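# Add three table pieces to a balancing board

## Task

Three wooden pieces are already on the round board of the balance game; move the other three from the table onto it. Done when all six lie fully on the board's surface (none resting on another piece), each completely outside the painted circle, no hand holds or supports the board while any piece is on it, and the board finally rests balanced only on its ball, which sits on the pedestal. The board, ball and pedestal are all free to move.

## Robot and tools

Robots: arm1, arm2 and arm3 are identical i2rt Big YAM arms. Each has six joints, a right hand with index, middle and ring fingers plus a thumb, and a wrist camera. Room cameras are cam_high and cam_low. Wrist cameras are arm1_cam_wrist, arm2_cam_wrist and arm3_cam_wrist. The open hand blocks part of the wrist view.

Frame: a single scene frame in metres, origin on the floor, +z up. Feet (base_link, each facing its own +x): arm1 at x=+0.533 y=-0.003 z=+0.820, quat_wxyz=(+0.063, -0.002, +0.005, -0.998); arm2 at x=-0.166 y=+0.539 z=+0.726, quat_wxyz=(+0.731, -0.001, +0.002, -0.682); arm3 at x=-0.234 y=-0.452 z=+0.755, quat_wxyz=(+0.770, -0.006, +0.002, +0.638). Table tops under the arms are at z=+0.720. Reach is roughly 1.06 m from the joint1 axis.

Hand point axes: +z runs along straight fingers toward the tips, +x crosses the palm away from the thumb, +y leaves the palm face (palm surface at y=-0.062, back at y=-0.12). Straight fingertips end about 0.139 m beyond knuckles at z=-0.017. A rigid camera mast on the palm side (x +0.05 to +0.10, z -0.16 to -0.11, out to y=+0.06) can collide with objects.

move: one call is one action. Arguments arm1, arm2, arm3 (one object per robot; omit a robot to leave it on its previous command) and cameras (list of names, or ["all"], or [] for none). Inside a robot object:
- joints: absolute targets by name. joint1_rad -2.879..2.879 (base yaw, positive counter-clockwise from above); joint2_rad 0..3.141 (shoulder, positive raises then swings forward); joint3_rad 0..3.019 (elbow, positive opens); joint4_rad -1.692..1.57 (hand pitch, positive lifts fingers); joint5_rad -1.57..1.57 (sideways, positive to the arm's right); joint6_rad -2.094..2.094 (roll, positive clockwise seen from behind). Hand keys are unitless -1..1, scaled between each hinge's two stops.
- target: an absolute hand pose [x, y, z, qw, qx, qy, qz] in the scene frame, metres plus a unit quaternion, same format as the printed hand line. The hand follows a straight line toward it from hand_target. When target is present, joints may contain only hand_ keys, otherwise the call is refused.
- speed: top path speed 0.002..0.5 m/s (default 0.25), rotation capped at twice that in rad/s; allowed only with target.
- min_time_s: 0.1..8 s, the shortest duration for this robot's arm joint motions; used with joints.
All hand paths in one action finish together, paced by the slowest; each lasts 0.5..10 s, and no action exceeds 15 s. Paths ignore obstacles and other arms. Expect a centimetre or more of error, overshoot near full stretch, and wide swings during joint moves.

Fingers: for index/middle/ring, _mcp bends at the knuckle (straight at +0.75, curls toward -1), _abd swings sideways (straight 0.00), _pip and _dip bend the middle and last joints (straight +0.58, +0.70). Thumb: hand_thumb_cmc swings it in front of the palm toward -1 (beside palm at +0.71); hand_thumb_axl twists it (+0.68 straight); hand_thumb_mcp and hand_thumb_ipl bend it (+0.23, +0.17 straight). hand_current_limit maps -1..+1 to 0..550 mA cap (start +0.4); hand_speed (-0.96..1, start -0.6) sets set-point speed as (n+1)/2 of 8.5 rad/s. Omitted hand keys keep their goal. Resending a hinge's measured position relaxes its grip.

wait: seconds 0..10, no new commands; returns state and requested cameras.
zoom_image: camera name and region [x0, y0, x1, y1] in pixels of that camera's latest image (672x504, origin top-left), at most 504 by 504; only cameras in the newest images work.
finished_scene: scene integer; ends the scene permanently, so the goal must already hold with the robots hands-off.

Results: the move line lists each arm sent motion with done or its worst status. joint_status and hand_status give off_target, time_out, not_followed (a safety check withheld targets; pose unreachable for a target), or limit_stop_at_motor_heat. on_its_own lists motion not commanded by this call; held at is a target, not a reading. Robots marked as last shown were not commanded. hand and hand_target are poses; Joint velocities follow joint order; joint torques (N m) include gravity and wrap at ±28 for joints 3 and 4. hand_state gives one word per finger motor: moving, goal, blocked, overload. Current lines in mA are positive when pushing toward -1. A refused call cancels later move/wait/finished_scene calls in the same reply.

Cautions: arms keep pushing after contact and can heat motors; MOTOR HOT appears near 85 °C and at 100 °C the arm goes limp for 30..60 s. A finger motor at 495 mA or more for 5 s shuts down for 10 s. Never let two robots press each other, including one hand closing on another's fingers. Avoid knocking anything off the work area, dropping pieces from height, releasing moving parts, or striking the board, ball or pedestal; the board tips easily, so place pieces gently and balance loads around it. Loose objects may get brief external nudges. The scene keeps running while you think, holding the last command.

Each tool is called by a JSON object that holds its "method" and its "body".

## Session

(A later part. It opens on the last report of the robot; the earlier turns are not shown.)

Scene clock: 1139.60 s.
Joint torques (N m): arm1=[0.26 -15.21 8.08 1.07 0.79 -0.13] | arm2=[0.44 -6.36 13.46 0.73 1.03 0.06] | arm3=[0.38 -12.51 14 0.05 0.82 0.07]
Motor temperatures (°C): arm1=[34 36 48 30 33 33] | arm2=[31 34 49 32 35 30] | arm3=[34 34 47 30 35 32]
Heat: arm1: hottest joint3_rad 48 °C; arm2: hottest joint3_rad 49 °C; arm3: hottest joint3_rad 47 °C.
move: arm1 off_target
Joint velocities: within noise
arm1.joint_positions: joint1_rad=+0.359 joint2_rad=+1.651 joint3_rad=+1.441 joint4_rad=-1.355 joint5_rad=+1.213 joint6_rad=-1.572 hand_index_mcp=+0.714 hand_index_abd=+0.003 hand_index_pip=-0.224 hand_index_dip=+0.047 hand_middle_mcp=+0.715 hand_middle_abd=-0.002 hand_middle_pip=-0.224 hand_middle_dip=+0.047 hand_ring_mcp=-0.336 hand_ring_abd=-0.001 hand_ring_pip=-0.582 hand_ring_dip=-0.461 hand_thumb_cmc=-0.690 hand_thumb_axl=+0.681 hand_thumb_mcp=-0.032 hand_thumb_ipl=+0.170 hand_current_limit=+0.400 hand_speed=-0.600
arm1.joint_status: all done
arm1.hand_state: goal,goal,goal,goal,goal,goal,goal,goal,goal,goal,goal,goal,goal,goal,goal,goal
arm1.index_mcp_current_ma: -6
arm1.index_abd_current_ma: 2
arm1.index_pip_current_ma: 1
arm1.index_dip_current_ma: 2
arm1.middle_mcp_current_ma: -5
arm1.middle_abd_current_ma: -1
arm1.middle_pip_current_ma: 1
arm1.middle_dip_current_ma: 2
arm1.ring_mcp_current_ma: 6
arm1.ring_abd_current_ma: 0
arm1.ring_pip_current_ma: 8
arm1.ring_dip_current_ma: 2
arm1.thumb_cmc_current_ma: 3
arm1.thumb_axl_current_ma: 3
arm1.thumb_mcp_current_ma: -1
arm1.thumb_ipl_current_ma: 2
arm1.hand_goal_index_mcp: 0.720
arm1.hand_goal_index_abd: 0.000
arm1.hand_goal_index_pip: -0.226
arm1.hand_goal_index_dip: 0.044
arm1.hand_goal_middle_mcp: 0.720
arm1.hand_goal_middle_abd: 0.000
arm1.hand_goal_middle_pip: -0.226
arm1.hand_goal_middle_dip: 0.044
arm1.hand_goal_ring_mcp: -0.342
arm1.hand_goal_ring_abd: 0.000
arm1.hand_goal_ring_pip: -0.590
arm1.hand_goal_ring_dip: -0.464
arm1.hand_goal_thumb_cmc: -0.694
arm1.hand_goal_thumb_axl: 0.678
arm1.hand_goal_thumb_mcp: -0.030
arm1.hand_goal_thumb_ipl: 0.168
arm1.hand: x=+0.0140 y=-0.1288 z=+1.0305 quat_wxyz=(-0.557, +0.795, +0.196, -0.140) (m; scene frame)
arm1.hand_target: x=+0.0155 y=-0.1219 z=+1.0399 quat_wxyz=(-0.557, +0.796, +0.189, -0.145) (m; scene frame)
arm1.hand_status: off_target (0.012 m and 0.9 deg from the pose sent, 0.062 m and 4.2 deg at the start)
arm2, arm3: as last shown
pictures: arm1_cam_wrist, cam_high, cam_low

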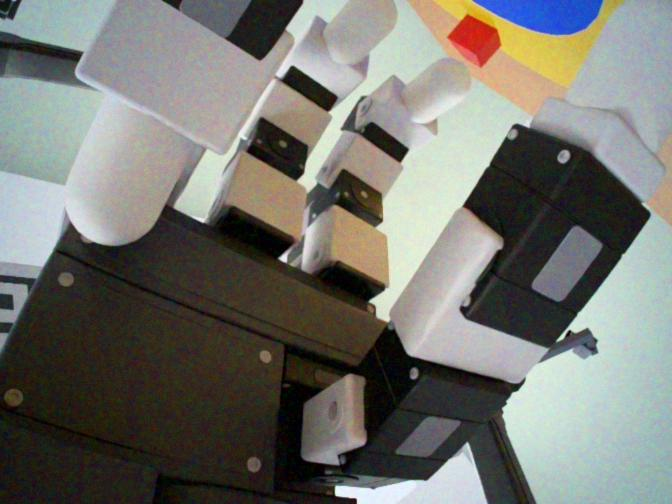

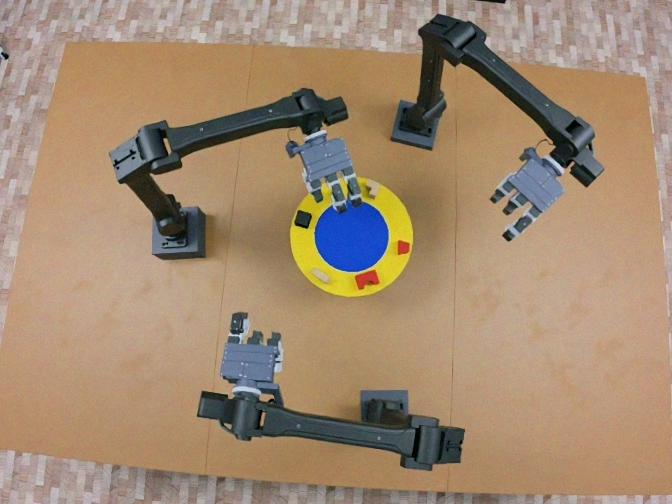

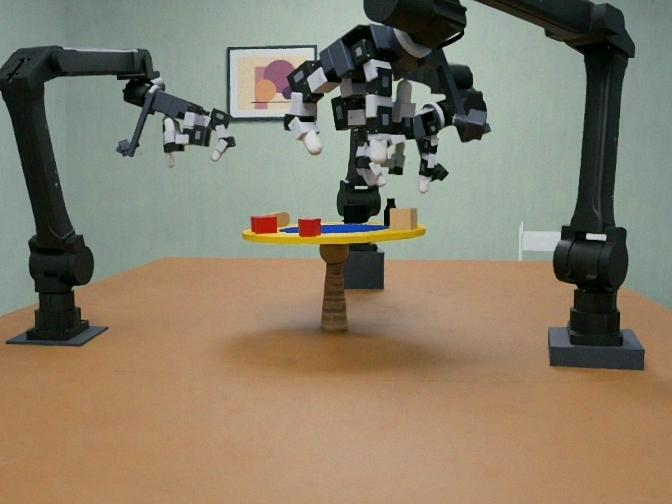

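{"method": "move", "body": {"arm1": {"target":[0.0145,-0.110,1.025,-0.5568,0.7962,0.1895,-0.1449],"speed":0.05,"joints":{"hand_index_mcp":0.76,"hand_middle_mcp":0.76,"hand_thumb_mcp":-0.05}}, "cameras": ["cam_high","cam_low"]}}

{"method": "zoom_image", "body": {"camera": "cam_low", "region": [330, 130, 460, 260]}}

{"method": "zoom_image", "body": {"camera": "cam_high", "region": [290, 120, 390, 220]}}

Scene clock: 1146.37 s.
Joint torques (N m): arm1=[-0.03 -15.15 7.86 1.26 0.76 -0.12] | arm2=[0.5 -6.48 13.52 0.73 1.04 0.05] | arm3=[0.38 -12.45 14 0.05 0.82 0.08]
Motor temperatures (°C): arm1=[34 36 46 30 33 33] | arm2=[31 34 49 32 35 30] | arm3=[34 34 48 30 35 32]
Heat: arm1: hottest joint3_rad 46 °C; arm2: hottest joint3_rad 49 °C; arm3: hottest joint3_rad 48 °C.
move: arm1 off_target
Joint velocities: within noise
arm1.joint_positions: joint1_rad=+0.336 joint2_rad=+1.638 joint3_rad=+1.383 joint4_rad=-1.250 joint5_rad=+1.213 joint6_rad=-1.637 hand_index_mcp=+0.742 hand_index_abd=+0.003 hand_index_pip=-0.224 hand_index_dip=+0.047 hand_middle_mcp=+0.743 hand_middle_abd=-0.002 hand_middle_pip=-0.224 hand_middle_dip=+0.047 hand_ring_mcp=-0.336 hand_ring_abd=-0.001 hand_ring_pip=-0.582 hand_ring_dip=-0.461 hand_thumb_cmc=-0.690 hand_thumb_axl=+0.681 hand_thumb_mcp=-0.047 hand_thumb_ipl=+0.170 hand_current_limit=+0.400 hand_speed=-0.600
arm1.joint_status: all done
arm1.hand_state: goal,goal,goal,goal,goal,goal,goal,goal,goal,goal,goal,goal,goal,goal,goal,goal
arm1.index_mcp_current_ma: -29
arm1.index_abd_current_ma: 2
arm1.index_pip_current_ma: 1
arm1.index_dip_current_ma: 2
arm1.middle_mcp_current_ma: -28
arm1.middle_abd_current_ma: -1
arm1.middle_pip_current_ma: 1
arm1.middle_dip_current_ma: 2
arm1.ring_mcp_current_ma: 6
arm1.ring_abd_current_ma: 0
arm1.ring_pip_current_ma: 8
arm1.ring_dip_current_ma: 2
arm1.thumb_cmc_current_ma: 3
arm1.thumb_axl_current_ma: 3
arm1.thumb_mcp_current_ma: 3
arm1.thumb_ipl_current_ma: 2
arm1.hand_goal_index_mcp: 0.760
arm1.hand_goal_index_abd: 0.000
arm1.hand_goal_index_pip: -0.226
arm1.hand_goal_index_dip: 0.044
arm1.hand_goal_middle_mcp: 0.760
arm1.hand_goal_middle_abd: 0.000
arm1.hand_goal_middle_pip: -0.226
arm1.hand_goal_middle_dip: 0.044
arm1.hand_goal_ring_mcp: -0.342
arm1.hand_goal_ring_abd: 0.000
arm1.hand_goal_ring_pip: -0.590
arm1.hand_goal_ring_dip: -0.464
arm1.hand_goal_thumb_cmc: -0.694
arm1.hand_goal_thumb_axl: 0.678
arm1.hand_goal_thumb_mcp: -0.050
arm1.hand_goal_thumb_ipl: 0.168
arm1.hand: x=+0.0131 y=-0.1165 z=+1.0154 quat_wxyz=(-0.557, +0.795, +0.196, -0.140) (m; scene frame)
arm1.hand_target: x=+0.0145 y=-0.1101 z=+1.0248 quat_wxyz=(-0.557, +0.796, +0.189, -0.145) (m; scene frame)
arm1.hand_status: off_target (0.012 m and 0.9 deg from the pose sent, 0.020 m and 0.9 deg at the start)
arm2, arm3: as last shown
pictures: cam_high, cam_low

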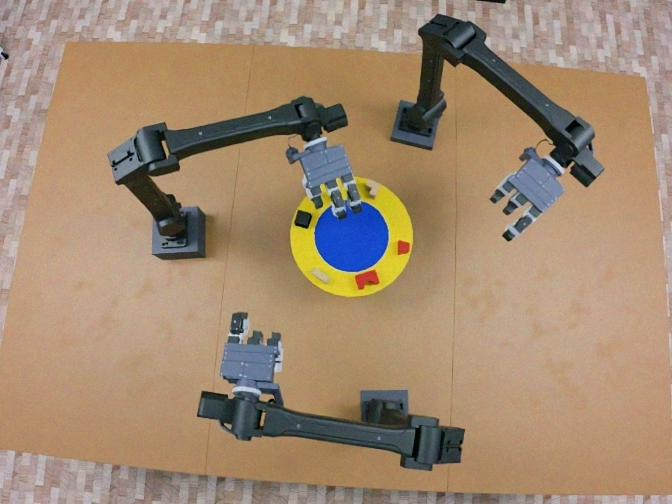

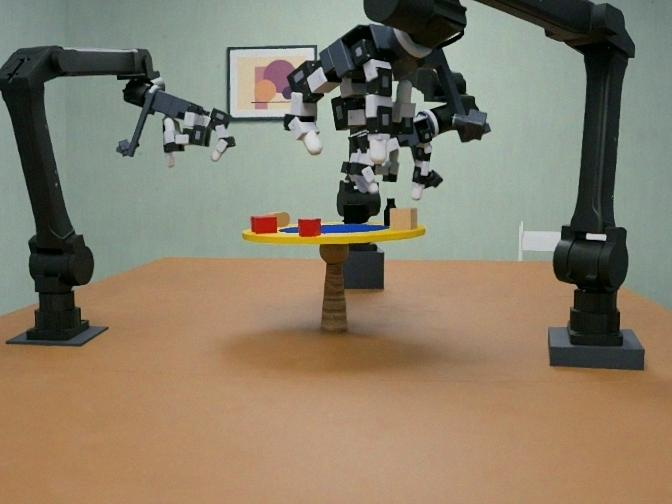

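Scaled by 3.877 from the camera's 672x504 image, which has a finer 960x720 frame.

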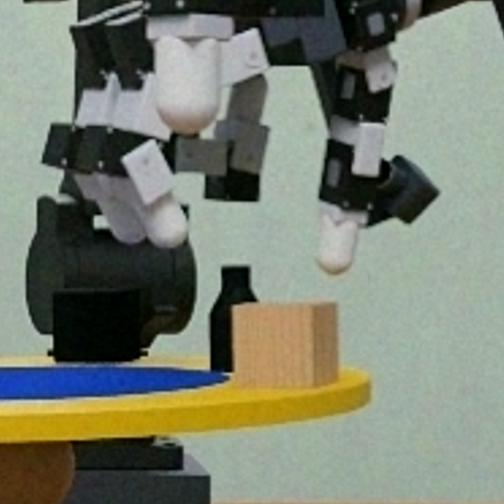

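Scaled by 5.040 from the camera's 672x504 image, which has a finer 960x720 frame.

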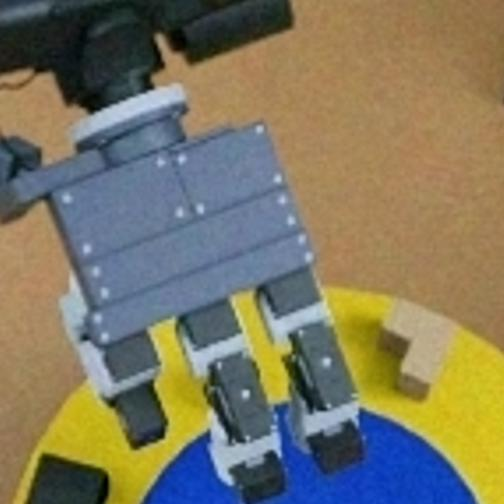

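{"method": "move", "body": {"arm1": {"target":[0.0145,-0.111,0.985,-0.5568,0.7962,0.1895,-0.1449],"speed":0.04}, "cameras": ["cam_low"]}}

{"method": "zoom_image", "body": {"camera": "cam_low", "region": [330, 130, 460, 260]}}

Scene clock: 1162.10 s.
Joint torques (N m): arm1=[0.32 -12.75 7.73 1.32 0.74 -0.02] | arm2=[0.67 -5.77 13.45 0.79 1.02 0.05] | arm3=[0.38 -12.51 14 0.05 0.82 0.08]
Motor temperatures (°C): arm1=[34 37 45 30 33 33] | arm2=[31 34 50 32 35 30] | arm3=[34 34 48 30 35 32]
Heat: arm1: hottest joint3_rad 45 °C; arm2: hottest joint3_rad 50 °C; arm3: hottest joint3_rad 48 °C.
move: arm1 done
Joint velocities: within noise
arm1.joint_positions: joint1_rad=+0.336 joint2_rad=+1.638 joint3_rad=+1.313 joint4_rad=-1.155 joint5_rad=+1.213 joint6_rad=-1.638 hand_index_mcp=+0.742 hand_index_abd=+0.003 hand_index_pip=-0.224 hand_index_dip=+0.047 hand_middle_mcp=+0.743 hand_middle_abd=-0.002 hand_middle_pip=-0.224 hand_middle_dip=+0.047 hand_ring_mcp=-0.336 hand_ring_abd=-0.001 hand_ring_pip=-0.582 hand_ring_dip=-0.461 hand_thumb_cmc=-0.690 hand_thumb_axl=+0.681 hand_thumb_mcp=-0.047 hand_thumb_ipl=+0.170 hand_current_limit=+0.400 hand_speed=-0.600
arm1.joint_status: not commanded
arm1.hand_state: goal,goal,goal,goal,goal,goal,goal,goal,goal,goal,goal,goal,goal,goal,goal,goal
arm1.index_mcp_current_ma: -29
arm1.index_abd_current_ma: 2
arm1.index_pip_current_ma: 1
arm1.index_dip_current_ma: 2
arm1.middle_mcp_current_ma: -28
arm1.middle_abd_current_ma: -1
arm1.middle_pip_current_ma: 1
arm1.middle_dip_current_ma: 2
arm1.ring_mcp_current_ma: 6
arm1.ring_abd_current_ma: 0
arm1.ring_pip_current_ma: 8
arm1.ring_dip_current_ma: 2
arm1.thumb_cmc_current_ma: 3
arm1.thumb_axl_current_ma: 3
arm1.thumb_mcp_current_ma: 3
arm1.thumb_ipl_current_ma: 2
arm1.hand_goal_index_mcp: 0.760
arm1.hand_goal_index_abd: 0.000
arm1.hand_goal_index_pip: -0.226
arm1.hand_goal_index_dip: 0.044
arm1.hand_goal_middle_mcp: 0.760
arm1.hand_goal_middle_abd: 0.000
arm1.hand_goal_middle_pip: -0.226
arm1.hand_goal_middle_dip: 0.044
arm1.hand_goal_ring_mcp: -0.342
arm1.hand_goal_ring_abd: 0.000
arm1.hand_goal_ring_pip: -0.590
arm1.hand_goal_ring_dip: -0.464
arm1.hand_goal_thumb_cmc: -0.694
arm1.hand_goal_thumb_axl: 0.678
arm1.hand_goal_thumb_mcp: -0.050
arm1.hand_goal_thumb_ipl: 0.168
arm1.hand: x=+0.0150 y=-0.1153 z=+0.9907 quat_wxyz=(-0.555, +0.796, +0.189, -0.150) (m; scene frame)
arm1.hand_target: x=+0.0146 y=-0.1111 z=+0.9850 quat_wxyz=(-0.557, +0.796, +0.189, -0.145) (m; scene frame)
arm1.hand_status: done (0.007 m and 0.6 deg from the pose sent, 0.031 m and 1.0 deg at the start)
arm2, arm3: as last shown
pictures: cam_low

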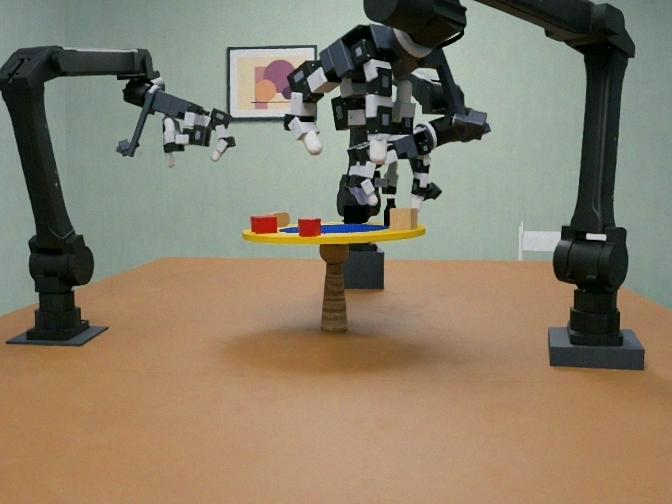

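Scaled by 3.877 from the camera's 672x504 image, which has a finer 960x720 frame.

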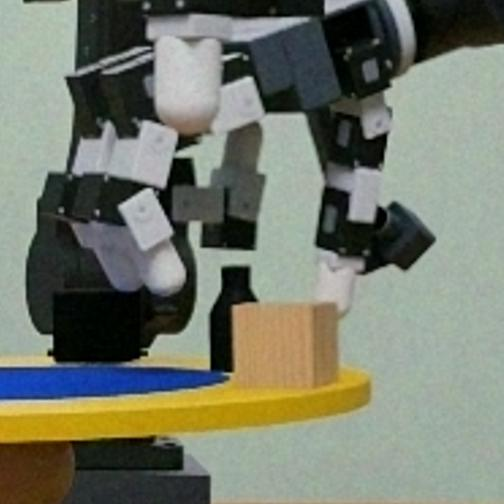

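{"method": "move", "body": {"arm1": {"target":[0.0145,-0.111,0.969,-0.5568,0.7962,0.1895,-0.1449],"speed":0.03}, "cameras": ["cam_low"]}}

{"method": "zoom_image", "body": {"camera": "cam_low", "region": [330, 130, 460, 260]}}

Scene clock: 1172.40 s.
Joint torques (N m): arm1=[0.15 -11.58 7.65 1.24 0.75 0.02] | arm2=[0.15 -6.36 13.34 0.66 1.02 0.02] | arm3=[0.44 -12.45 14.01 0.05 0.82 0.08]
Motor temperatures (°C): arm1=[34 37 43 30 33 33] | arm2=[31 34 50 32 35 30] | arm3=[34 34 48 30 35 32]
Heat: arm1: hottest joint3_rad 43 °C; arm2: hottest joint3_rad 50 °C; arm3: hottest joint3_rad 48 °C.
move: arm1 off_target
Joint velocities: within noise
arm1.joint_positions: joint1_rad=+0.336 joint2_rad=+1.638 joint3_rad=+1.287 joint4_rad=-1.116 joint5_rad=+1.213 joint6_rad=-1.638 hand_index_mcp=+0.742 hand_index_abd=+0.003 hand_index_pip=-0.224 hand_index_dip=+0.047 hand_middle_mcp=+0.743 hand_middle_abd=-0.002 hand_middle_pip=-0.224 hand_middle_dip=+0.047 hand_ring_mcp=-0.336 hand_ring_abd=-0.001 hand_ring_pip=-0.582 hand_ring_dip=-0.461 hand_thumb_cmc=-0.690 hand_thumb_axl=+0.681 hand_thumb_mcp=-0.047 hand_thumb_ipl=+0.170 hand_current_limit=+0.400 hand_speed=-0.600
arm1.joint_status: not commanded
arm1.hand_state: goal,goal,goal,goal,goal,goal,goal,goal,goal,goal,goal,goal,goal,goal,goal,goal
arm1.index_mcp_current_ma: -29
arm1.index_abd_current_ma: 2
arm1.index_pip_current_ma: 1
arm1.index_dip_current_ma: 2
arm1.middle_mcp_current_ma: -28
arm1.middle_abd_current_ma: -1
arm1.middle_pip_current_ma: 1
arm1.middle_dip_current_ma: 2
arm1.ring_mcp_current_ma: 6
arm1.ring_abd_current_ma: 0
arm1.ring_pip_current_ma: 8
arm1.ring_dip_current_ma: 2
arm1.thumb_cmc_current_ma: 3
arm1.thumb_axl_current_ma: 3
arm1.thumb_mcp_current_ma: 3
arm1.thumb_ipl_current_ma: 2
arm1.hand_goal_index_mcp: 0.760
arm1.hand_goal_index_abd: 0.000
arm1.hand_goal_index_pip: -0.226
arm1.hand_goal_index_dip: 0.044
arm1.hand_goal_middle_mcp: 0.760
arm1.hand_goal_middle_abd: 0.000
arm1.hand_goal_middle_pip: -0.226
arm1.hand_goal_middle_dip: 0.044
arm1.hand_goal_ring_mcp: -0.342
arm1.hand_goal_ring_abd: 0.000
arm1.hand_goal_ring_pip: -0.590
arm1.hand_goal_ring_dip: -0.464
arm1.hand_goal_thumb_cmc: -0.694
arm1.hand_goal_thumb_axl: 0.678
arm1.hand_goal_thumb_mcp: -0.050
arm1.hand_goal_thumb_ipl: 0.168
arm1.hand: x=+0.0154 y=-0.1149 z=+0.9813 quat_wxyz=(-0.554, +0.797, +0.186, -0.155) (m; scene frame)
arm1.hand_target: x=+0.0148 y=-0.1110 z=+0.9693 quat_wxyz=(-0.556, +0.796, +0.189, -0.145) (m; scene frame)
arm1.hand_status: off_target (0.013 m and 1.3 deg from the pose sent, 0.022 m and 0.6 deg at the start)
arm2, arm3: as last shown
pictures: cam_low

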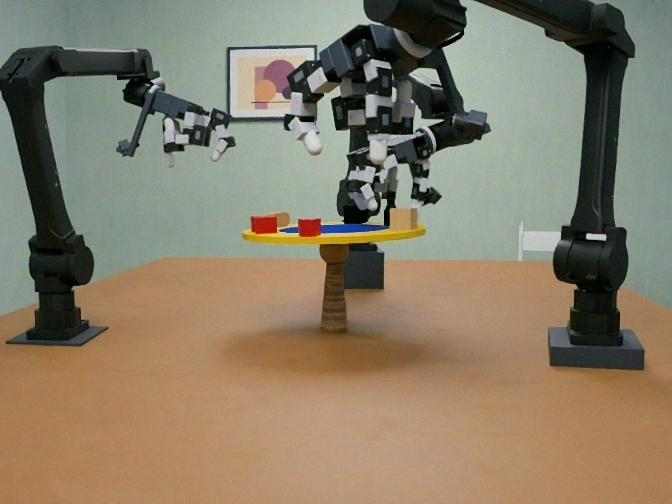

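Scaled by 3.877 from the camera's 672x504 image, which has a finer 960x720 frame.

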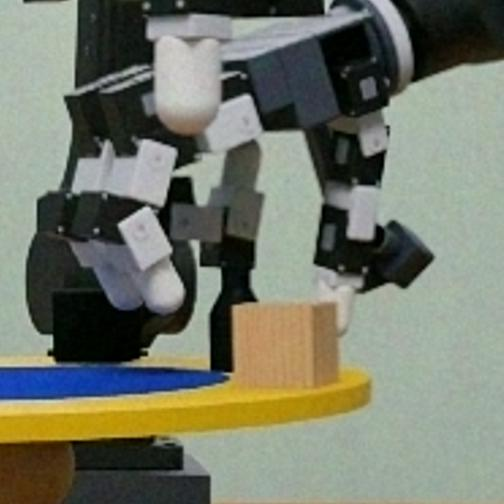

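{"method": "move", "body": {"arm1": {"target":[0.0145,-0.111,0.956,-0.5568,0.7962,0.1895,-0.1449],"speed":0.03}, "cameras": ["cam_low"]}}

{"method": "zoom_image", "body": {"camera": "cam_low", "region": [330, 130, 460, 260]}}

Scene clock: 1179.70 s.
Joint torques (N m): arm1=[0.03 -11.93 7.62 1.21 0.73 -0.01] | arm2=[0.62 -6.07 13.38 0.69 1.04 0.08] | arm3=[0.38 -12.45 14.01 0.05 0.82 0.08]
Motor temperatures (°C): arm1=[34 37 43 30 33 33] | arm2=[31 34 50 32 35 30] | arm3=[34 34 49 30 35 32]
Heat: arm1: hottest joint3_rad 43 °C; arm2: hottest joint3_rad 50 °C; arm3: hottest joint3_rad 49 °C.
move: arm1 off_target
Joint velocities: within noise
arm1.joint_positions: joint1_rad=+0.336 joint2_rad=+1.653 joint3_rad=+1.266 joint4_rad=-1.084 joint5_rad=+1.213 joint6_rad=-1.638 hand_index_mcp=+0.742 hand_index_abd=+0.003 hand_index_pip=-0.224 hand_index_dip=+0.047 hand_middle_mcp=+0.743 hand_middle_abd=-0.002 hand_middle_pip=-0.224 hand_middle_dip=+0.047 hand_ring_mcp=-0.336 hand_ring_abd=-0.001 hand_ring_pip=-0.582 hand_ring_dip=-0.461 hand_thumb_cmc=-0.691 hand_thumb_axl=+0.681 hand_thumb_mcp=-0.047 hand_thumb_ipl=+0.170 hand_current_limit=+0.400 hand_speed=-0.600
arm1.joint_status: not commanded
arm1.hand_state: goal,goal,goal,goal,goal,goal,goal,goal,goal,goal,goal,goal,goal,goal,goal,goal
arm1.index_mcp_current_ma: -29
arm1.index_abd_current_ma: 2
arm1.index_pip_current_ma: 1
arm1.index_dip_current_ma: 2
arm1.middle_mcp_current_ma: -28
arm1.middle_abd_current_ma: -1
arm1.middle_pip_current_ma: 1
arm1.middle_dip_current_ma: 2
arm1.ring_mcp_current_ma: 6
arm1.ring_abd_current_ma: 0
arm1.ring_pip_current_ma: 8
arm1.ring_dip_current_ma: 2
arm1.thumb_cmc_current_ma: 3
arm1.thumb_axl_current_ma: 3
arm1.thumb_mcp_current_ma: 3
arm1.thumb_ipl_current_ma: 2
arm1.hand_goal_index_mcp: 0.760
arm1.hand_goal_index_abd: 0.000
arm1.hand_goal_index_pip: -0.226
arm1.hand_goal_index_dip: 0.044
arm1.hand_goal_middle_mcp: 0.760
arm1.hand_goal_middle_abd: 0.000
arm1.hand_goal_middle_pip: -0.226
arm1.hand_goal_middle_dip: 0.044
arm1.hand_goal_ring_mcp: -0.342
arm1.hand_goal_ring_abd: 0.000
arm1.hand_goal_ring_pip: -0.590
arm1.hand_goal_ring_dip: -0.464
arm1.hand_goal_thumb_cmc: -0.694
arm1.hand_goal_thumb_axl: 0.678
arm1.hand_goal_thumb_mcp: -0.050
arm1.hand_goal_thumb_ipl: 0.168
arm1.hand: x=+0.0154 y=-0.1148 z=+0.9671 quat_wxyz=(-0.554, +0.796, +0.187, -0.154) (m; scene frame)
arm1.hand_target: x=+0.0148 y=-0.1110 z=+0.9561 quat_wxyz=(-0.556, +0.796, +0.189, -0.145) (m; scene frame)
arm1.hand_status: off_target (0.012 m and 1.1 deg from the pose sent, 0.026 m and 1.2 deg at the start)
arm2, arm3: as last shown
pictures: cam_low

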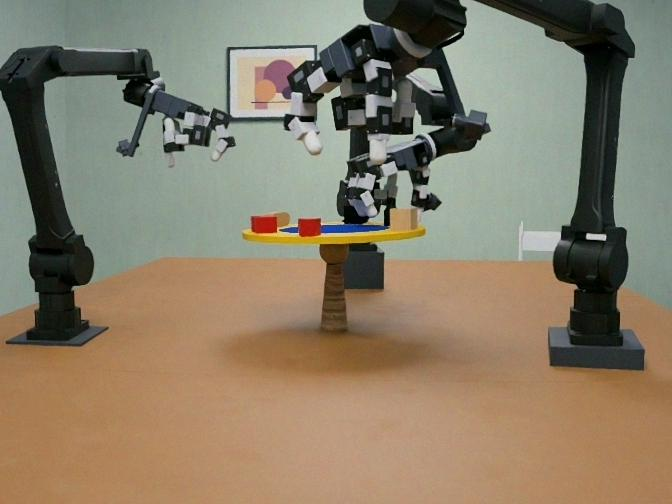

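Scaled by 3.877 from the camera's 672x504 image, which has a finer 960x720 frame.

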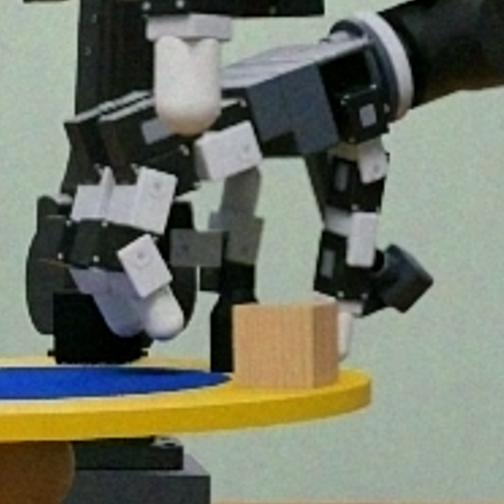

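{"method": "move", "body": {"arm1": {"joints":{"hand_index_mcp":0.5,"hand_middle_mcp":0.5,"hand_thumb_mcp":-0.32,"hand_speed":-0.9}}, "cameras": ["cam_low"]}}

{"method": "zoom_image", "body": {"camera": "cam_low", "region": [330, 130, 460, 260]}}

Scene clock: 1189.57 s.
Joint torques (N m): arm1=[0.26 -12.22 7.68 1.24 0.72 0] | arm2=[0.5 -5.89 13.46 0.8 1.02 0.05] | arm3=[0.38 -12.45 14.01 0.05 0.82 0.07]
Motor temperatures (°C): arm1=[34 37 42 30 33 33] | arm2=[31 34 50 32 35 30] | arm3=[34 34 49 30 35 32]
Heat: arm1: hottest joint3_rad 42 °C; arm2: hottest joint3_rad 50 °C; arm3: hottest joint3_rad 49 °C.
move: arm1 done
Joint velocities: within noise
arm1.joint_positions: joint1_rad=+0.336 joint2_rad=+1.653 joint3_rad=+1.266 joint4_rad=-1.084 joint5_rad=+1.213 joint6_rad=-1.638 hand_index_mcp=+0.496 hand_index_abd=+0.003 hand_index_pip=-0.224 hand_index_dip=+0.047 hand_middle_mcp=+0.496 hand_middle_abd=-0.002 hand_middle_pip=-0.224 hand_middle_dip=+0.047 hand_ring_mcp=-0.336 hand_ring_abd=-0.001 hand_ring_pip=-0.582 hand_ring_dip=-0.461 hand_thumb_cmc=-0.691 hand_thumb_axl=+0.681 hand_thumb_mcp=-0.312 hand_thumb_ipl=+0.170 hand_current_limit=+0.400 hand_speed=-0.900
arm1.joint_status: all done
arm1.hand_state: goal,goal,goal,goal,goal,goal,goal,goal,goal,goal,goal,goal,goal,goal,goal,goal
arm1.index_mcp_current_ma: -3
arm1.index_abd_current_ma: 2
arm1.index_pip_current_ma: 1
arm1.index_dip_current_ma: 2
arm1.middle_mcp_current_ma: -3
arm1.middle_abd_current_ma: -1
arm1.middle_pip_current_ma: 1
arm1.middle_dip_current_ma: 2
arm1.ring_mcp_current_ma: 6
arm1.ring_abd_current_ma: 0
arm1.ring_pip_current_ma: 8
arm1.ring_dip_current_ma: 2
arm1.thumb_cmc_current_ma: 3
arm1.thumb_axl_current_ma: 3
arm1.thumb_mcp_current_ma: 12
arm1.thumb_ipl_current_ma: 2
arm1.hand_goal_index_mcp: 0.500
arm1.hand_goal_index_abd: 0.000
arm1.hand_goal_index_pip: -0.226
arm1.hand_goal_index_dip: 0.044
arm1.hand_goal_middle_mcp: 0.500
arm1.hand_goal_middle_abd: 0.000
arm1.hand_goal_middle_pip: -0.226
arm1.hand_goal_middle_dip: 0.044
arm1.hand_goal_ring_mcp: -0.342
arm1.hand_goal_ring_abd: 0.000
arm1.hand_goal_ring_pip: -0.590
arm1.hand_goal_ring_dip: -0.464
arm1.hand_goal_thumb_cmc: -0.694
arm1.hand_goal_thumb_axl: 0.678
arm1.hand_goal_thumb_mcp: -0.320
arm1.hand_goal_thumb_ipl: 0.168
arm1.hand: x=+0.0154 y=-0.1148 z=+0.9671 quat_wxyz=(-0.554, +0.796, +0.187, -0.154) (m; scene frame)
arm1.hand_target: x=+0.0148 y=-0.1110 z=+0.9561 quat_wxyz=(-0.557, +0.796, +0.189, -0.145) (m; scene frame)
arm1.hand_status: not commanded
arm2, arm3: as last shown
pictures: cam_low

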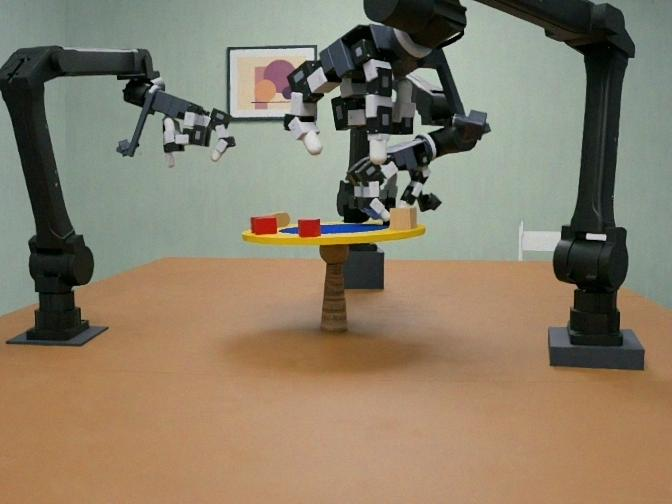

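Scaled by 3.877 from the camera's 672x504 image, which has a finer 960x720 frame.

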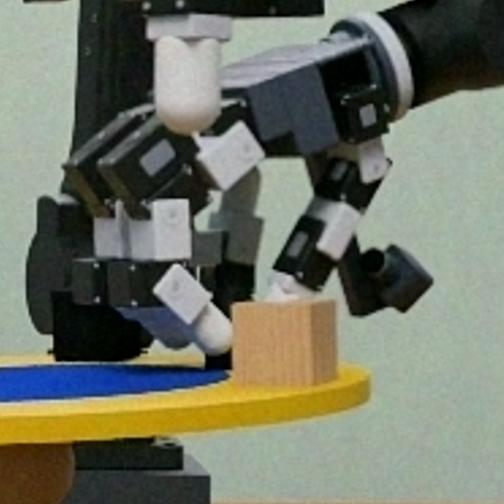

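{"method": "move", "body": {"arm1": {"target":[0.0205,-0.124,0.956,-0.5568,0.7962,0.1895,-0.1449],"speed":0.01,"joints":{"hand_index_mcp":0.44,"hand_middle_mcp":0.44,"hand_thumb_mcp":-0.36,"hand_speed":-0.9}}, "cameras": ["cam_low"]}}

{"method": "zoom_image", "body": {"camera": "cam_low", "region": [330, 130, 460, 260]}}

Scene clock: 1200.23 s.
Joint torques (N m): arm1=[1.2 -11.58 9.13 0.32 0.76 0.14] | arm2=[0.79 -6.36 13.38 0.79 1.01 0.05] | arm3=[0.44 -12.45 14.01 0.06 0.82 0.08]
Motor temperatures (°C): arm1=[34 36 42 30 33 33] | arm2=[31 34 50 32 35 30] | arm3=[34 34 49 30 35 32]
Heat: arm1: hottest joint3_rad 42 °C; arm2: hottest joint3_rad 50 °C; arm3: hottest joint3_rad 49 °C.
move: arm1 off_target
Joint velocities: within noise
arm1.joint_positions: joint1_rad=+0.347 joint2_rad=+1.665 joint3_rad=+1.266 joint4_rad=-1.148 joint5_rad=+1.213 joint6_rad=-1.570 hand_index_mcp=+0.469 hand_index_abd=+0.003 hand_index_pip=-0.215 hand_index_dip=+0.047 hand_middle_mcp=+0.437 hand_middle_abd=-0.002 hand_middle_pip=-0.224 hand_middle_dip=+0.047 hand_ring_mcp=-0.336 hand_ring_abd=-0.001 hand_ring_pip=-0.582 hand_ring_dip=-0.461 hand_thumb_cmc=-0.703 hand_thumb_axl=+0.672 hand_thumb_mcp=-0.322 hand_thumb_ipl=+0.175 hand_current_limit=+0.400 hand_speed=-0.900
arm1.joint_status: hand_index_mcp off_target (ended at +0.469, target +0.440); hand_thumb_mcp off_target (ended at -0.322, target -0.360); the others done
arm1.hand_state: blocked,goal,goal,goal,goal,goal,goal,goal,goal,goal,goal,goal,goal,goal,blocked,goal
arm1.index_mcp_current_ma: 58
arm1.index_abd_current_ma: 2
arm1.index_pip_current_ma: 13
arm1.index_dip_current_ma: 2
arm1.middle_mcp_current_ma: -3
arm1.middle_abd_current_ma: -1
arm1.middle_pip_current_ma: 1
arm1.middle_dip_current_ma: 2
arm1.ring_mcp_current_ma: 6
arm1.ring_abd_current_ma: 0
arm1.ring_pip_current_ma: 8
arm1.ring_dip_current_ma: 2
arm1.thumb_cmc_current_ma: -11
arm1.thumb_axl_current_ma: -8
arm1.thumb_mcp_current_ma: 110
arm1.thumb_ipl_current_ma: 10
arm1.hand_goal_index_mcp: 0.440
arm1.hand_goal_index_abd: 0.000
arm1.hand_goal_index_pip: -0.226
arm1.hand_goal_index_dip: 0.044
arm1.hand_goal_middle_mcp: 0.440
arm1.hand_goal_middle_abd: 0.000
arm1.hand_goal_middle_pip: -0.226
arm1.hand_goal_middle_dip: 0.044
arm1.hand_goal_ring_mcp: -0.342
arm1.hand_goal_ring_abd: 0.000
arm1.hand_goal_ring_pip: -0.590
arm1.hand_goal_ring_dip: -0.464
arm1.hand_goal_thumb_cmc: -0.694
arm1.hand_goal_thumb_axl: 0.678
arm1.hand_goal_thumb_mcp: -0.360
arm1.hand_goal_thumb_ipl: 0.168
arm1.hand: x=+0.0234 y=-0.1164 z=+0.9606 quat_wxyz=(-0.556, +0.797, +0.185, -0.145) (m; scene frame)
arm1.hand_target: x=+0.0207 y=-0.1240 z=+0.9559 quat_wxyz=(-0.556, +0.796, +0.190, -0.145) (m; scene frame)
arm1.hand_status: done (0.009 m and 0.5 deg from the pose sent, 0.015 m and 1.1 deg at the start)
arm2.joint_positions: joint1_rad=+1.390 joint2_rad=+1.230 joint3_rad=+1.377 joint4_rad=-1.433 joint5_rad=+1.199 joint6_rad=-1.894 hand_index_mcp=+0.702 hand_index_abd=+0.000 hand_index_pip=-0.224 hand_index_dip=+0.048 hand_middle_mcp=-0.336 hand_middle_abd=+0.000 hand_middle_pip=-0.584 hand_middle_dip=-0.461 hand_ring_mcp=-0.336 hand_ring_abd=-0.001 hand_ring_pip=-0.584 hand_ring_dip=-0.461 hand_thumb_cmc=-0.499 hand_thumb_axl=+0.680 hand_thumb_mcp=-0.022 hand_thumb_ipl=+0.170 hand_current_limit=+0.400 hand_speed=-0.600
arm2.joint_status: not commanded
arm2.hand_state: goal,goal,goal,goal,goal,goal,goal,goal,goal,goal,goal,goal,goal,goal,goal,goal
arm2.index_mcp_current_ma: -6
arm2.index_abd_current_ma: 0
arm2.index_pip_current_ma: 0
arm2.index_dip_current_ma: 0
arm2.middle_mcp_current_ma: 1
arm2.middle_abd_current_ma: 0
arm2.middle_pip_current_ma: 1
arm2.middle_dip_current_ma: 0
arm2.ring_mcp_current_ma: 1
arm2.ring_abd_current_ma: 0
arm2.ring_pip_current_ma: 1
arm2.ring_dip_current_ma: 0
arm2.thumb_cmc_current_ma: 0
arm2.thumb_axl_current_ma: 0
arm2.thumb_mcp_current_ma: 0
arm2.thumb_ipl_current_ma: 0
arm2.hand_goal_index_mcp: 0.720
arm2.hand_goal_index_abd: 0.000
arm2.hand_goal_index_pip: -0.226
arm2.hand_goal_index_dip: 0.044
arm2.hand_goal_middle_mcp: -0.342
arm2.hand_goal_middle_abd: 0.000
arm2.hand_goal_middle_pip: -0.590
arm2.hand_goal_middle_dip: -0.464
arm2.hand_goal_ring_mcp: -0.342
arm2.hand_goal_ring_abd: 0.000
arm2.hand_goal_ring_pip: -0.590
arm2.hand_goal_ring_dip: -0.464
arm2.hand_goal_thumb_cmc: -0.500
arm2.hand_goal_thumb_axl: 0.678
arm2.hand_goal_thumb_mcp: -0.020
arm2.hand_goal_thumb_ipl: 0.168
arm2.hand: x=+0.2118 y=+0.3651 z=+1.0786 quat_wxyz=(-0.008, -0.008, +0.822, -0.569) (m; scene frame)
arm2.hand_target: x=+0.2237 y=+0.3676 z=+1.0994 quat_wxyz=(+0.013, +0.003, +0.820, -0.571) (m; scene frame)
arm2.hand_status: not commanded
arm3.joint_positions: joint1_rad=+0.996 joint2_rad=+1.421 joint3_rad=+1.495 joint4_rad=-1.535 joint5_rad=+1.214 joint6_rad=-1.737 hand_index_mcp=+0.703 hand_index_abd=+0.000 hand_index_pip=-0.224 hand_index_dip=+0.047 hand_middle_mcp=-0.336 hand_middle_abd=+0.000 hand_middle_pip=-0.583 hand_middle_dip=-0.461 hand_ring_mcp=-0.336 hand_ring_abd=+0.000 hand_ring_pip=-0.584 hand_ring_dip=-0.461 hand_thumb_cmc=-0.504 hand_thumb_axl=+0.676 hand_thumb_mcp=-0.002 hand_thumb_ipl=+0.170 hand_current_limit=+0.400 hand_speed=-0.600
arm3.joint_status: not commanded
arm3.hand_state: goal,goal,goal,goal,goal,goal,goal,goal,goal,goal,goal,goal,goal,goal,goal,goal
arm3.index_mcp_current_ma: -39
arm3.index_abd_current_ma: 0
arm3.index_pip_current_ma: 2
arm3.index_dip_current_ma: 4
arm3.middle_mcp_current_ma: 9
arm3.middle_abd_current_ma: 0
arm3.middle_pip_current_ma: 10
arm3.middle_dip_current_ma: 3
arm3.ring_mcp_current_ma: 11
arm3.ring_abd_current_ma: 0
arm3.ring_pip_current_ma: 9
arm3.ring_dip_current_ma: 3
arm3.thumb_cmc_current_ma: -5
arm3.thumb_axl_current_ma: -3
arm3.thumb_mcp_current_ma: -3
arm3.thumb_ipl_current_ma: 4
arm3.hand_goal_index_mcp: 0.720
arm3.hand_goal_index_abd: 0.000
arm3.hand_goal_index_pip: -0.226
arm3.hand_goal_index_dip: 0.044
arm3.hand_goal_middle_mcp: -0.342
arm3.hand_goal_middle_abd: 0.000
arm3.hand_goal_middle_pip: -0.590
arm3.hand_goal_middle_dip: -0.464
arm3.hand_goal_ring_mcp: -0.342
arm3.hand_goal_ring_abd: 0.000
arm3.hand_goal_ring_pip: -0.590
arm3.hand_goal_ring_dip: -0.464
arm3.hand_goal_thumb_cmc: -0.500
arm3.hand_goal_thumb_axl: 0.678
arm3.hand_goal_thumb_mcp: 0.000
arm3.hand_goal_thumb_ipl: 0.168
arm3.hand: x=-0.4662 y=-0.0449 z=+1.0780 quat_wxyz=(+0.525, -0.778, +0.268, -0.218) (m; scene frame)
arm3.hand_target: x=-0.4738 y=-0.0395 z=+1.0991 quat_wxyz=(+0.534, -0.772, +0.282, -0.198) (m; scene frame)
arm3.hand_status: not commanded
pictures: cam_low

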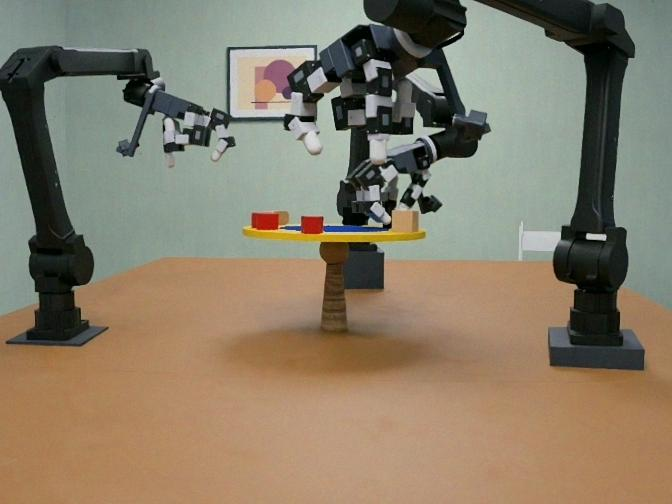

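Scaled by 3.877 from the camera's 672x504 image, which has a finer 960x720 frame.

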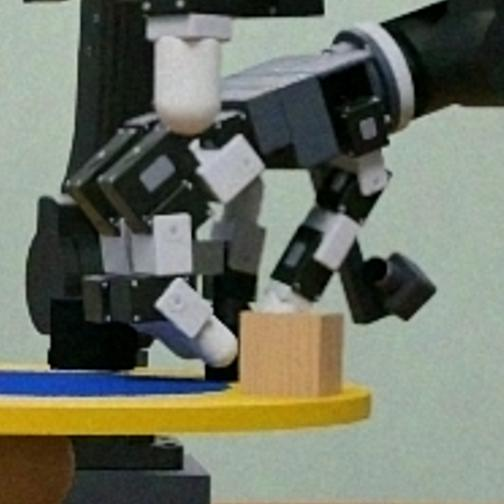

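{"method": "move", "body": {"arm1": {"target":[0.0205,-0.124,0.972,-0.5568,0.7962,0.1895,-0.1449],"speed":0.01,"joints":{"hand_thumb_mcp":-0.28}}, "cameras": ["cam_low"]}}

{"method": "zoom_image", "body": {"camera": "cam_low", "region": [230, 130, 460, 280]}}

Scene clock: 1213.73 s.
Joint torques (N m): arm1=[1.73 -12.57 10.77 0.27 0.76 0.08] | arm2=[0.44 -5.83 13.48 0.75 1 0.08] | arm3=[0.38 -12.45 14 0.03 0.82 0.08]
Motor temperatures (°C): arm1=[34 36 42 30 33 33] | arm2=[31 34 51 32 35 30] | arm3=[34 34 49 30 35 32]
Heat: arm1: hottest joint3_rad 42 °C; arm2: hottest joint3_rad 51 °C; arm3: hottest joint3_rad 49 °C.
move: arm1 off_target
Joint velocities: within noise
arm1.joint_positions: joint1_rad=+0.347 joint2_rad=+1.665 joint3_rad=+1.266 joint4_rad=-1.187 joint5_rad=+1.213 joint6_rad=-1.569 hand_index_mcp=+0.438 hand_index_abd=+0.003 hand_index_pip=-0.223 hand_index_dip=+0.046 hand_middle_mcp=+0.437 hand_middle_abd=-0.002 hand_middle_pip=-0.224 hand_middle_dip=+0.047 hand_ring_mcp=-0.336 hand_ring_abd=-0.001 hand_ring_pip=-0.582 hand_ring_dip=-0.461 hand_thumb_cmc=-0.696 hand_thumb_axl=+0.676 hand_thumb_mcp=-0.279 hand_thumb_ipl=+0.171 hand_current_limit=+0.400 hand_speed=-0.900
arm1.joint_status: all done
arm1.hand_state: goal,goal,goal,goal,goal,goal,goal,goal,goal,goal,goal,goal,goal,goal,goal,goal
arm1.index_mcp_current_ma: -2
arm1.index_abd_current_ma: 2
arm1.index_pip_current_ma: 2
arm1.index_dip_current_ma: 2
arm1.middle_mcp_current_ma: -3
arm1.middle_abd_current_ma: -1
arm1.middle_pip_current_ma: 1
arm1.middle_dip_current_ma: 2
arm1.ring_mcp_current_ma: 6
arm1.ring_abd_current_ma: 0
arm1.ring_pip_current_ma: 8
arm1.ring_dip_current_ma: 2
arm1.thumb_cmc_current_ma: -2
arm1.thumb_axl_current_ma: -2
arm1.thumb_mcp_current_ma: 1
arm1.thumb_ipl_current_ma: 4
arm1.hand_goal_index_mcp: 0.440
arm1.hand_goal_index_abd: 0.000
arm1.hand_goal_index_pip: -0.226
arm1.hand_goal_index_dip: 0.044
arm1.hand_goal_middle_mcp: 0.440
arm1.hand_goal_middle_abd: 0.000
arm1.hand_goal_middle_pip: -0.226
arm1.hand_goal_middle_dip: 0.044
arm1.hand_goal_ring_mcp: -0.342
arm1.hand_goal_ring_abd: 0.000
arm1.hand_goal_ring_pip: -0.590
arm1.hand_goal_ring_dip: -0.464
arm1.hand_goal_thumb_cmc: -0.694
arm1.hand_goal_thumb_axl: 0.678
arm1.hand_goal_thumb_mcp: -0.280
arm1.hand_goal_thumb_ipl: 0.168
arm1.on_its_own: hand_index_mcp moved -0.031 to your old target +0.440
arm1.hand: x=+0.0308 y=-0.1126 z=+0.9597 quat_wxyz=(-0.560, +0.795, +0.196, -0.129) (m; scene frame)
arm1.hand_target: x=+0.0211 y=-0.1239 z=+0.9720 quat_wxyz=(-0.556, +0.796, +0.190, -0.145) (m; scene frame)
arm1.hand_status: off_target (0.020 m and 2.0 deg from the pose sent, 0.014 m and 0.5 deg at the start)
arm2, arm3: as last shown
pictures: cam_low

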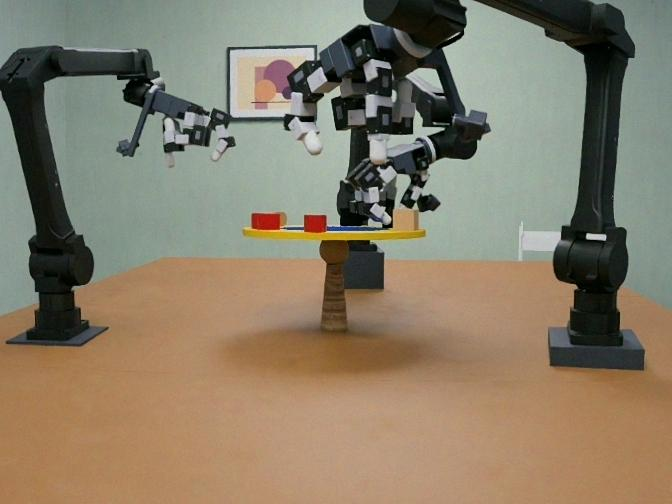

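Scaled by 2.191 from the camera's 672x504 image, which has a finer 960x720 frame.

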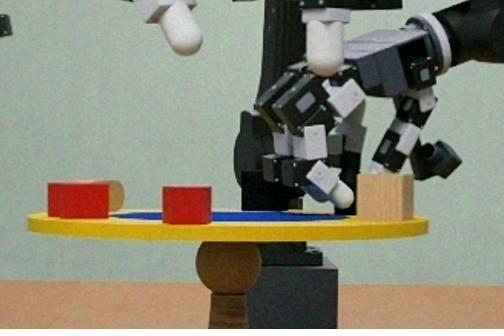

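{"method": "move", "body": {"arm1": {"target":[0.0195,-0.122,0.988,-0.5568,0.7962,0.1895,-0.1449],"speed":0.02}, "cameras": ["cam_low"]}}

{"method": "zoom_image", "body": {"camera": "cam_low", "region": [230, 130, 460, 280]}}

Scene clock: 1223.13 s.
Joint torques (N m): arm1=[1.49 -13.68 11.89 0.75 0.79 -0.04] | arm2=[0.56 -6.07 13.48 0.76 1.02 0.02] | arm3=[0.44 -12.45 14.01 0.05 0.82 0.08]
Motor temperatures (°C): arm1=[34 37 42 30 33 33] | arm2=[31 34 51 32 35 30] | arm3=[34 34 49 30 35 32]
Heat: arm1: hottest joint3_rad 42 °C; arm2: hottest joint3_rad 51 °C; arm3: hottest joint3_rad 49 °C.
move: arm1 off_target
Joint velocities: within noise
arm1.joint_positions: joint1_rad=+0.347 joint2_rad=+1.665 joint3_rad=+1.273 joint4_rad=-1.214 joint5_rad=+1.213 joint6_rad=-1.569 hand_index_mcp=+0.438 hand_index_abd=+0.003 hand_index_pip=-0.223 hand_index_dip=+0.046 hand_middle_mcp=+0.437 hand_middle_abd=-0.002 hand_middle_pip=-0.224 hand_middle_dip=+0.047 hand_ring_mcp=-0.336 hand_ring_abd=-0.001 hand_ring_pip=-0.582 hand_ring_dip=-0.461 hand_thumb_cmc=-0.696 hand_thumb_axl=+0.676 hand_thumb_mcp=-0.279 hand_thumb_ipl=+0.171 hand_current_limit=+0.400 hand_speed=-0.900
arm1.joint_status: not commanded
arm1.hand_state: goal,goal,goal,goal,goal,goal,goal,goal,goal,goal,goal,goal,goal,goal,goal,goal
arm1.index_mcp_current_ma: -2
arm1.index_abd_current_ma: 2
arm1.index_pip_current_ma: 2
arm1.index_dip_current_ma: 2
arm1.middle_mcp_current_ma: -3
arm1.middle_abd_current_ma: -1
arm1.middle_pip_current_ma: 1
arm1.middle_dip_current_ma: 2
arm1.ring_mcp_current_ma: 6
arm1.ring_abd_current_ma: 0
arm1.ring_pip_current_ma: 8
arm1.ring_dip_current_ma: 2
arm1.thumb_cmc_current_ma: -1
arm1.thumb_axl_current_ma: -1
arm1.thumb_mcp_current_ma: 1
arm1.thumb_ipl_current_ma: 4
arm1.hand_goal_index_mcp: 0.440
arm1.hand_goal_index_abd: 0.000
arm1.hand_goal_index_pip: -0.226
arm1.hand_goal_index_dip: 0.044
arm1.hand_goal_middle_mcp: 0.440
arm1.hand_goal_middle_abd: 0.000
arm1.hand_goal_middle_pip: -0.226
arm1.hand_goal_middle_dip: 0.044
arm1.hand_goal_ring_mcp: -0.342
arm1.hand_goal_ring_abd: 0.000
arm1.hand_goal_ring_pip: -0.590
arm1.hand_goal_ring_dip: -0.464
arm1.hand_goal_thumb_cmc: -0.694
arm1.hand_goal_thumb_axl: 0.678
arm1.hand_goal_thumb_mcp: -0.280
arm1.hand_goal_thumb_ipl: 0.168
arm1.hand: x=+0.0336 y=-0.1112 z=+0.9619 quat_wxyz=(-0.562, +0.793, +0.201, -0.121) (m; scene frame)
arm1.hand_target: x=+0.0206 y=-0.1216 z=+0.9881 quat_wxyz=(-0.556, +0.796, +0.190, -0.145) (m; scene frame)
arm1.hand_status: off_target (0.032 m and 3.1 deg from the pose sent, 0.032 m and 2.0 deg at the start)
arm2, arm3: as last shown
pictures: cam_low

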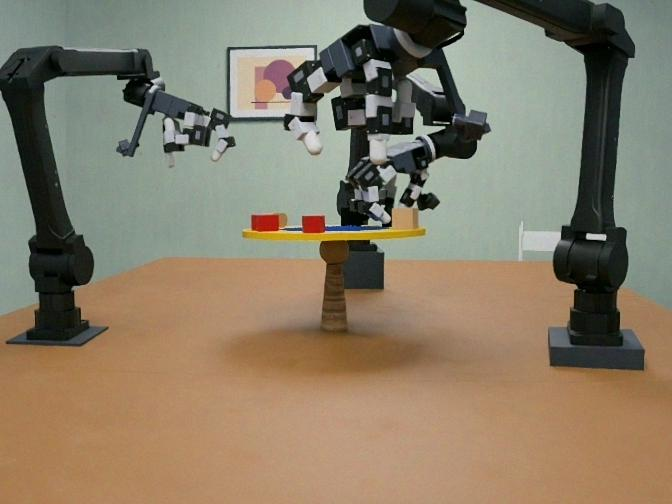

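Scaled by 2.191 from the camera's 672x504 image, which has a finer 960x720 frame.

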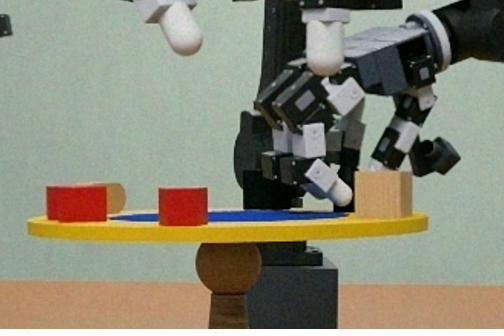

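{"method": "move", "body": {"arm1": {"target":[0.0175,-0.114,1.003,-0.5568,0.7962,0.1895,-0.1449],"speed":0.02,"joints":{"hand_index_mcp":0.6,"hand_middle_mcp":0.6,"hand_thumb_mcp":-0.1}}, "cameras": ["cam_low","cam_high"]}}

{"method": "zoom_image", "body": {"camera": "cam_low", "region": [330, 130, 460, 260]}}

Scene clock: 1230.53 s.
Joint torques (N m): arm1=[0.09 -14.45 12.12 0.69 0.74 -0.16] | arm2=[0.5 -5.95 13.39 0.81 1.01 0.08] | arm3=[0.44 -12.45 14 0.06 0.82 0.08]
Motor temperatures (°C): arm1=[34 37 42 30 33 33] | arm2=[31 34 51 32 35 30] | arm3=[34 34 49 30 35 32]
Heat: arm1: hottest joint3_rad 42 °C; arm2: hottest joint3_rad 51 °C; arm3: hottest joint3_rad 49 °C.
move: arm1 off_target
Joint velocities: within noise
arm1.joint_positions: joint1_rad=+0.345 joint2_rad=+1.649 joint3_rad=+1.282 joint4_rad=-1.214 joint5_rad=+1.214 joint6_rad=-1.608 hand_index_mcp=+0.583 hand_index_abd=+0.003 hand_index_pip=-0.224 hand_index_dip=+0.046 hand_middle_mcp=+0.584 hand_middle_abd=-0.002 hand_middle_pip=-0.224 hand_middle_dip=+0.047 hand_ring_mcp=-0.336 hand_ring_abd=-0.001 hand_ring_pip=-0.582 hand_ring_dip=-0.461 hand_thumb_cmc=-0.695 hand_thumb_axl=+0.676 hand_thumb_mcp=-0.102 hand_thumb_ipl=+0.170 hand_current_limit=+0.400 hand_speed=-0.900
arm1.joint_status: all done
arm1.hand_state: goal,goal,goal,goal,goal,goal,goal,goal,goal,goal,goal,goal,goal,goal,goal,goal
arm1.index_mcp_current_ma: -26
arm1.index_abd_current_ma: 2
arm1.index_pip_current_ma: 2
arm1.index_dip_current_ma: 2
arm1.middle_mcp_current_ma: -25
arm1.middle_abd_current_ma: -1
arm1.middle_pip_current_ma: 1
arm1.middle_dip_current_ma: 2
arm1.ring_mcp_current_ma: 6
arm1.ring_abd_current_ma: 0
arm1.ring_pip_current_ma: 8
arm1.ring_dip_current_ma: 2
arm1.thumb_cmc_current_ma: -1
arm1.thumb_axl_current_ma: -1
arm1.thumb_mcp_current_ma: -1
arm1.thumb_ipl_current_ma: 2
arm1.hand_goal_index_mcp: 0.600
arm1.hand_goal_index_abd: 0.000
arm1.hand_goal_index_pip: -0.226
arm1.hand_goal_index_dip: 0.044
arm1.hand_goal_middle_mcp: 0.600
arm1.hand_goal_middle_abd: 0.000
arm1.hand_goal_middle_pip: -0.226
arm1.hand_goal_middle_dip: 0.044
arm1.hand_goal_ring_mcp: -0.342
arm1.hand_goal_ring_abd: 0.000
arm1.hand_goal_ring_pip: -0.590
arm1.hand_goal_ring_dip: -0.464
arm1.hand_goal_thumb_cmc: -0.694
arm1.hand_goal_thumb_axl: 0.678
arm1.hand_goal_thumb_mcp: -0.100
arm1.hand_goal_thumb_ipl: 0.168
arm1.hand: x=+0.0339 y=-0.1102 z=+0.9721 quat_wxyz=(-0.562, +0.791, +0.209, -0.120) (m; scene frame)
arm1.hand_target: x=+0.0189 y=-0.1134 z=+1.0033 quat_wxyz=(-0.557, +0.796, +0.189, -0.145) (m; scene frame)
arm1.hand_status: off_target (0.035 m and 3.7 deg from the pose sent, 0.044 m and 3.1 deg at the start)
arm2, arm3: as last shown
pictures: cam_high, cam_low

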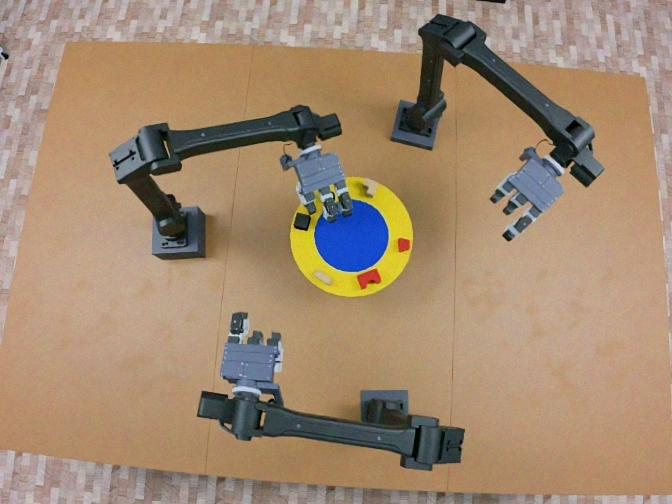

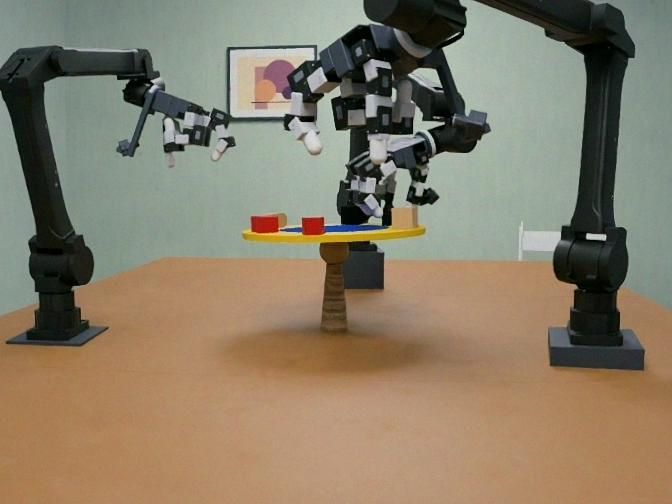

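Scaled by 3.877 from the camera's 672x504 image, which has a finer 960x720 frame.

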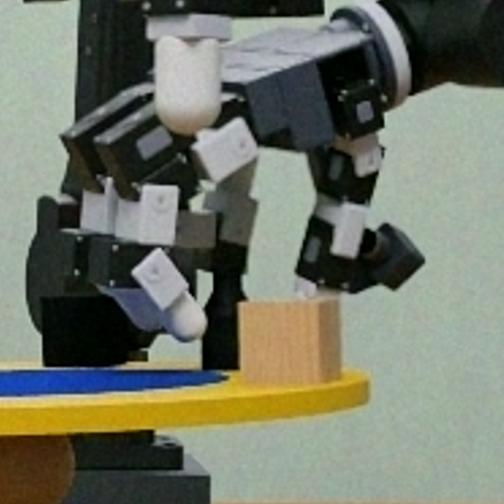

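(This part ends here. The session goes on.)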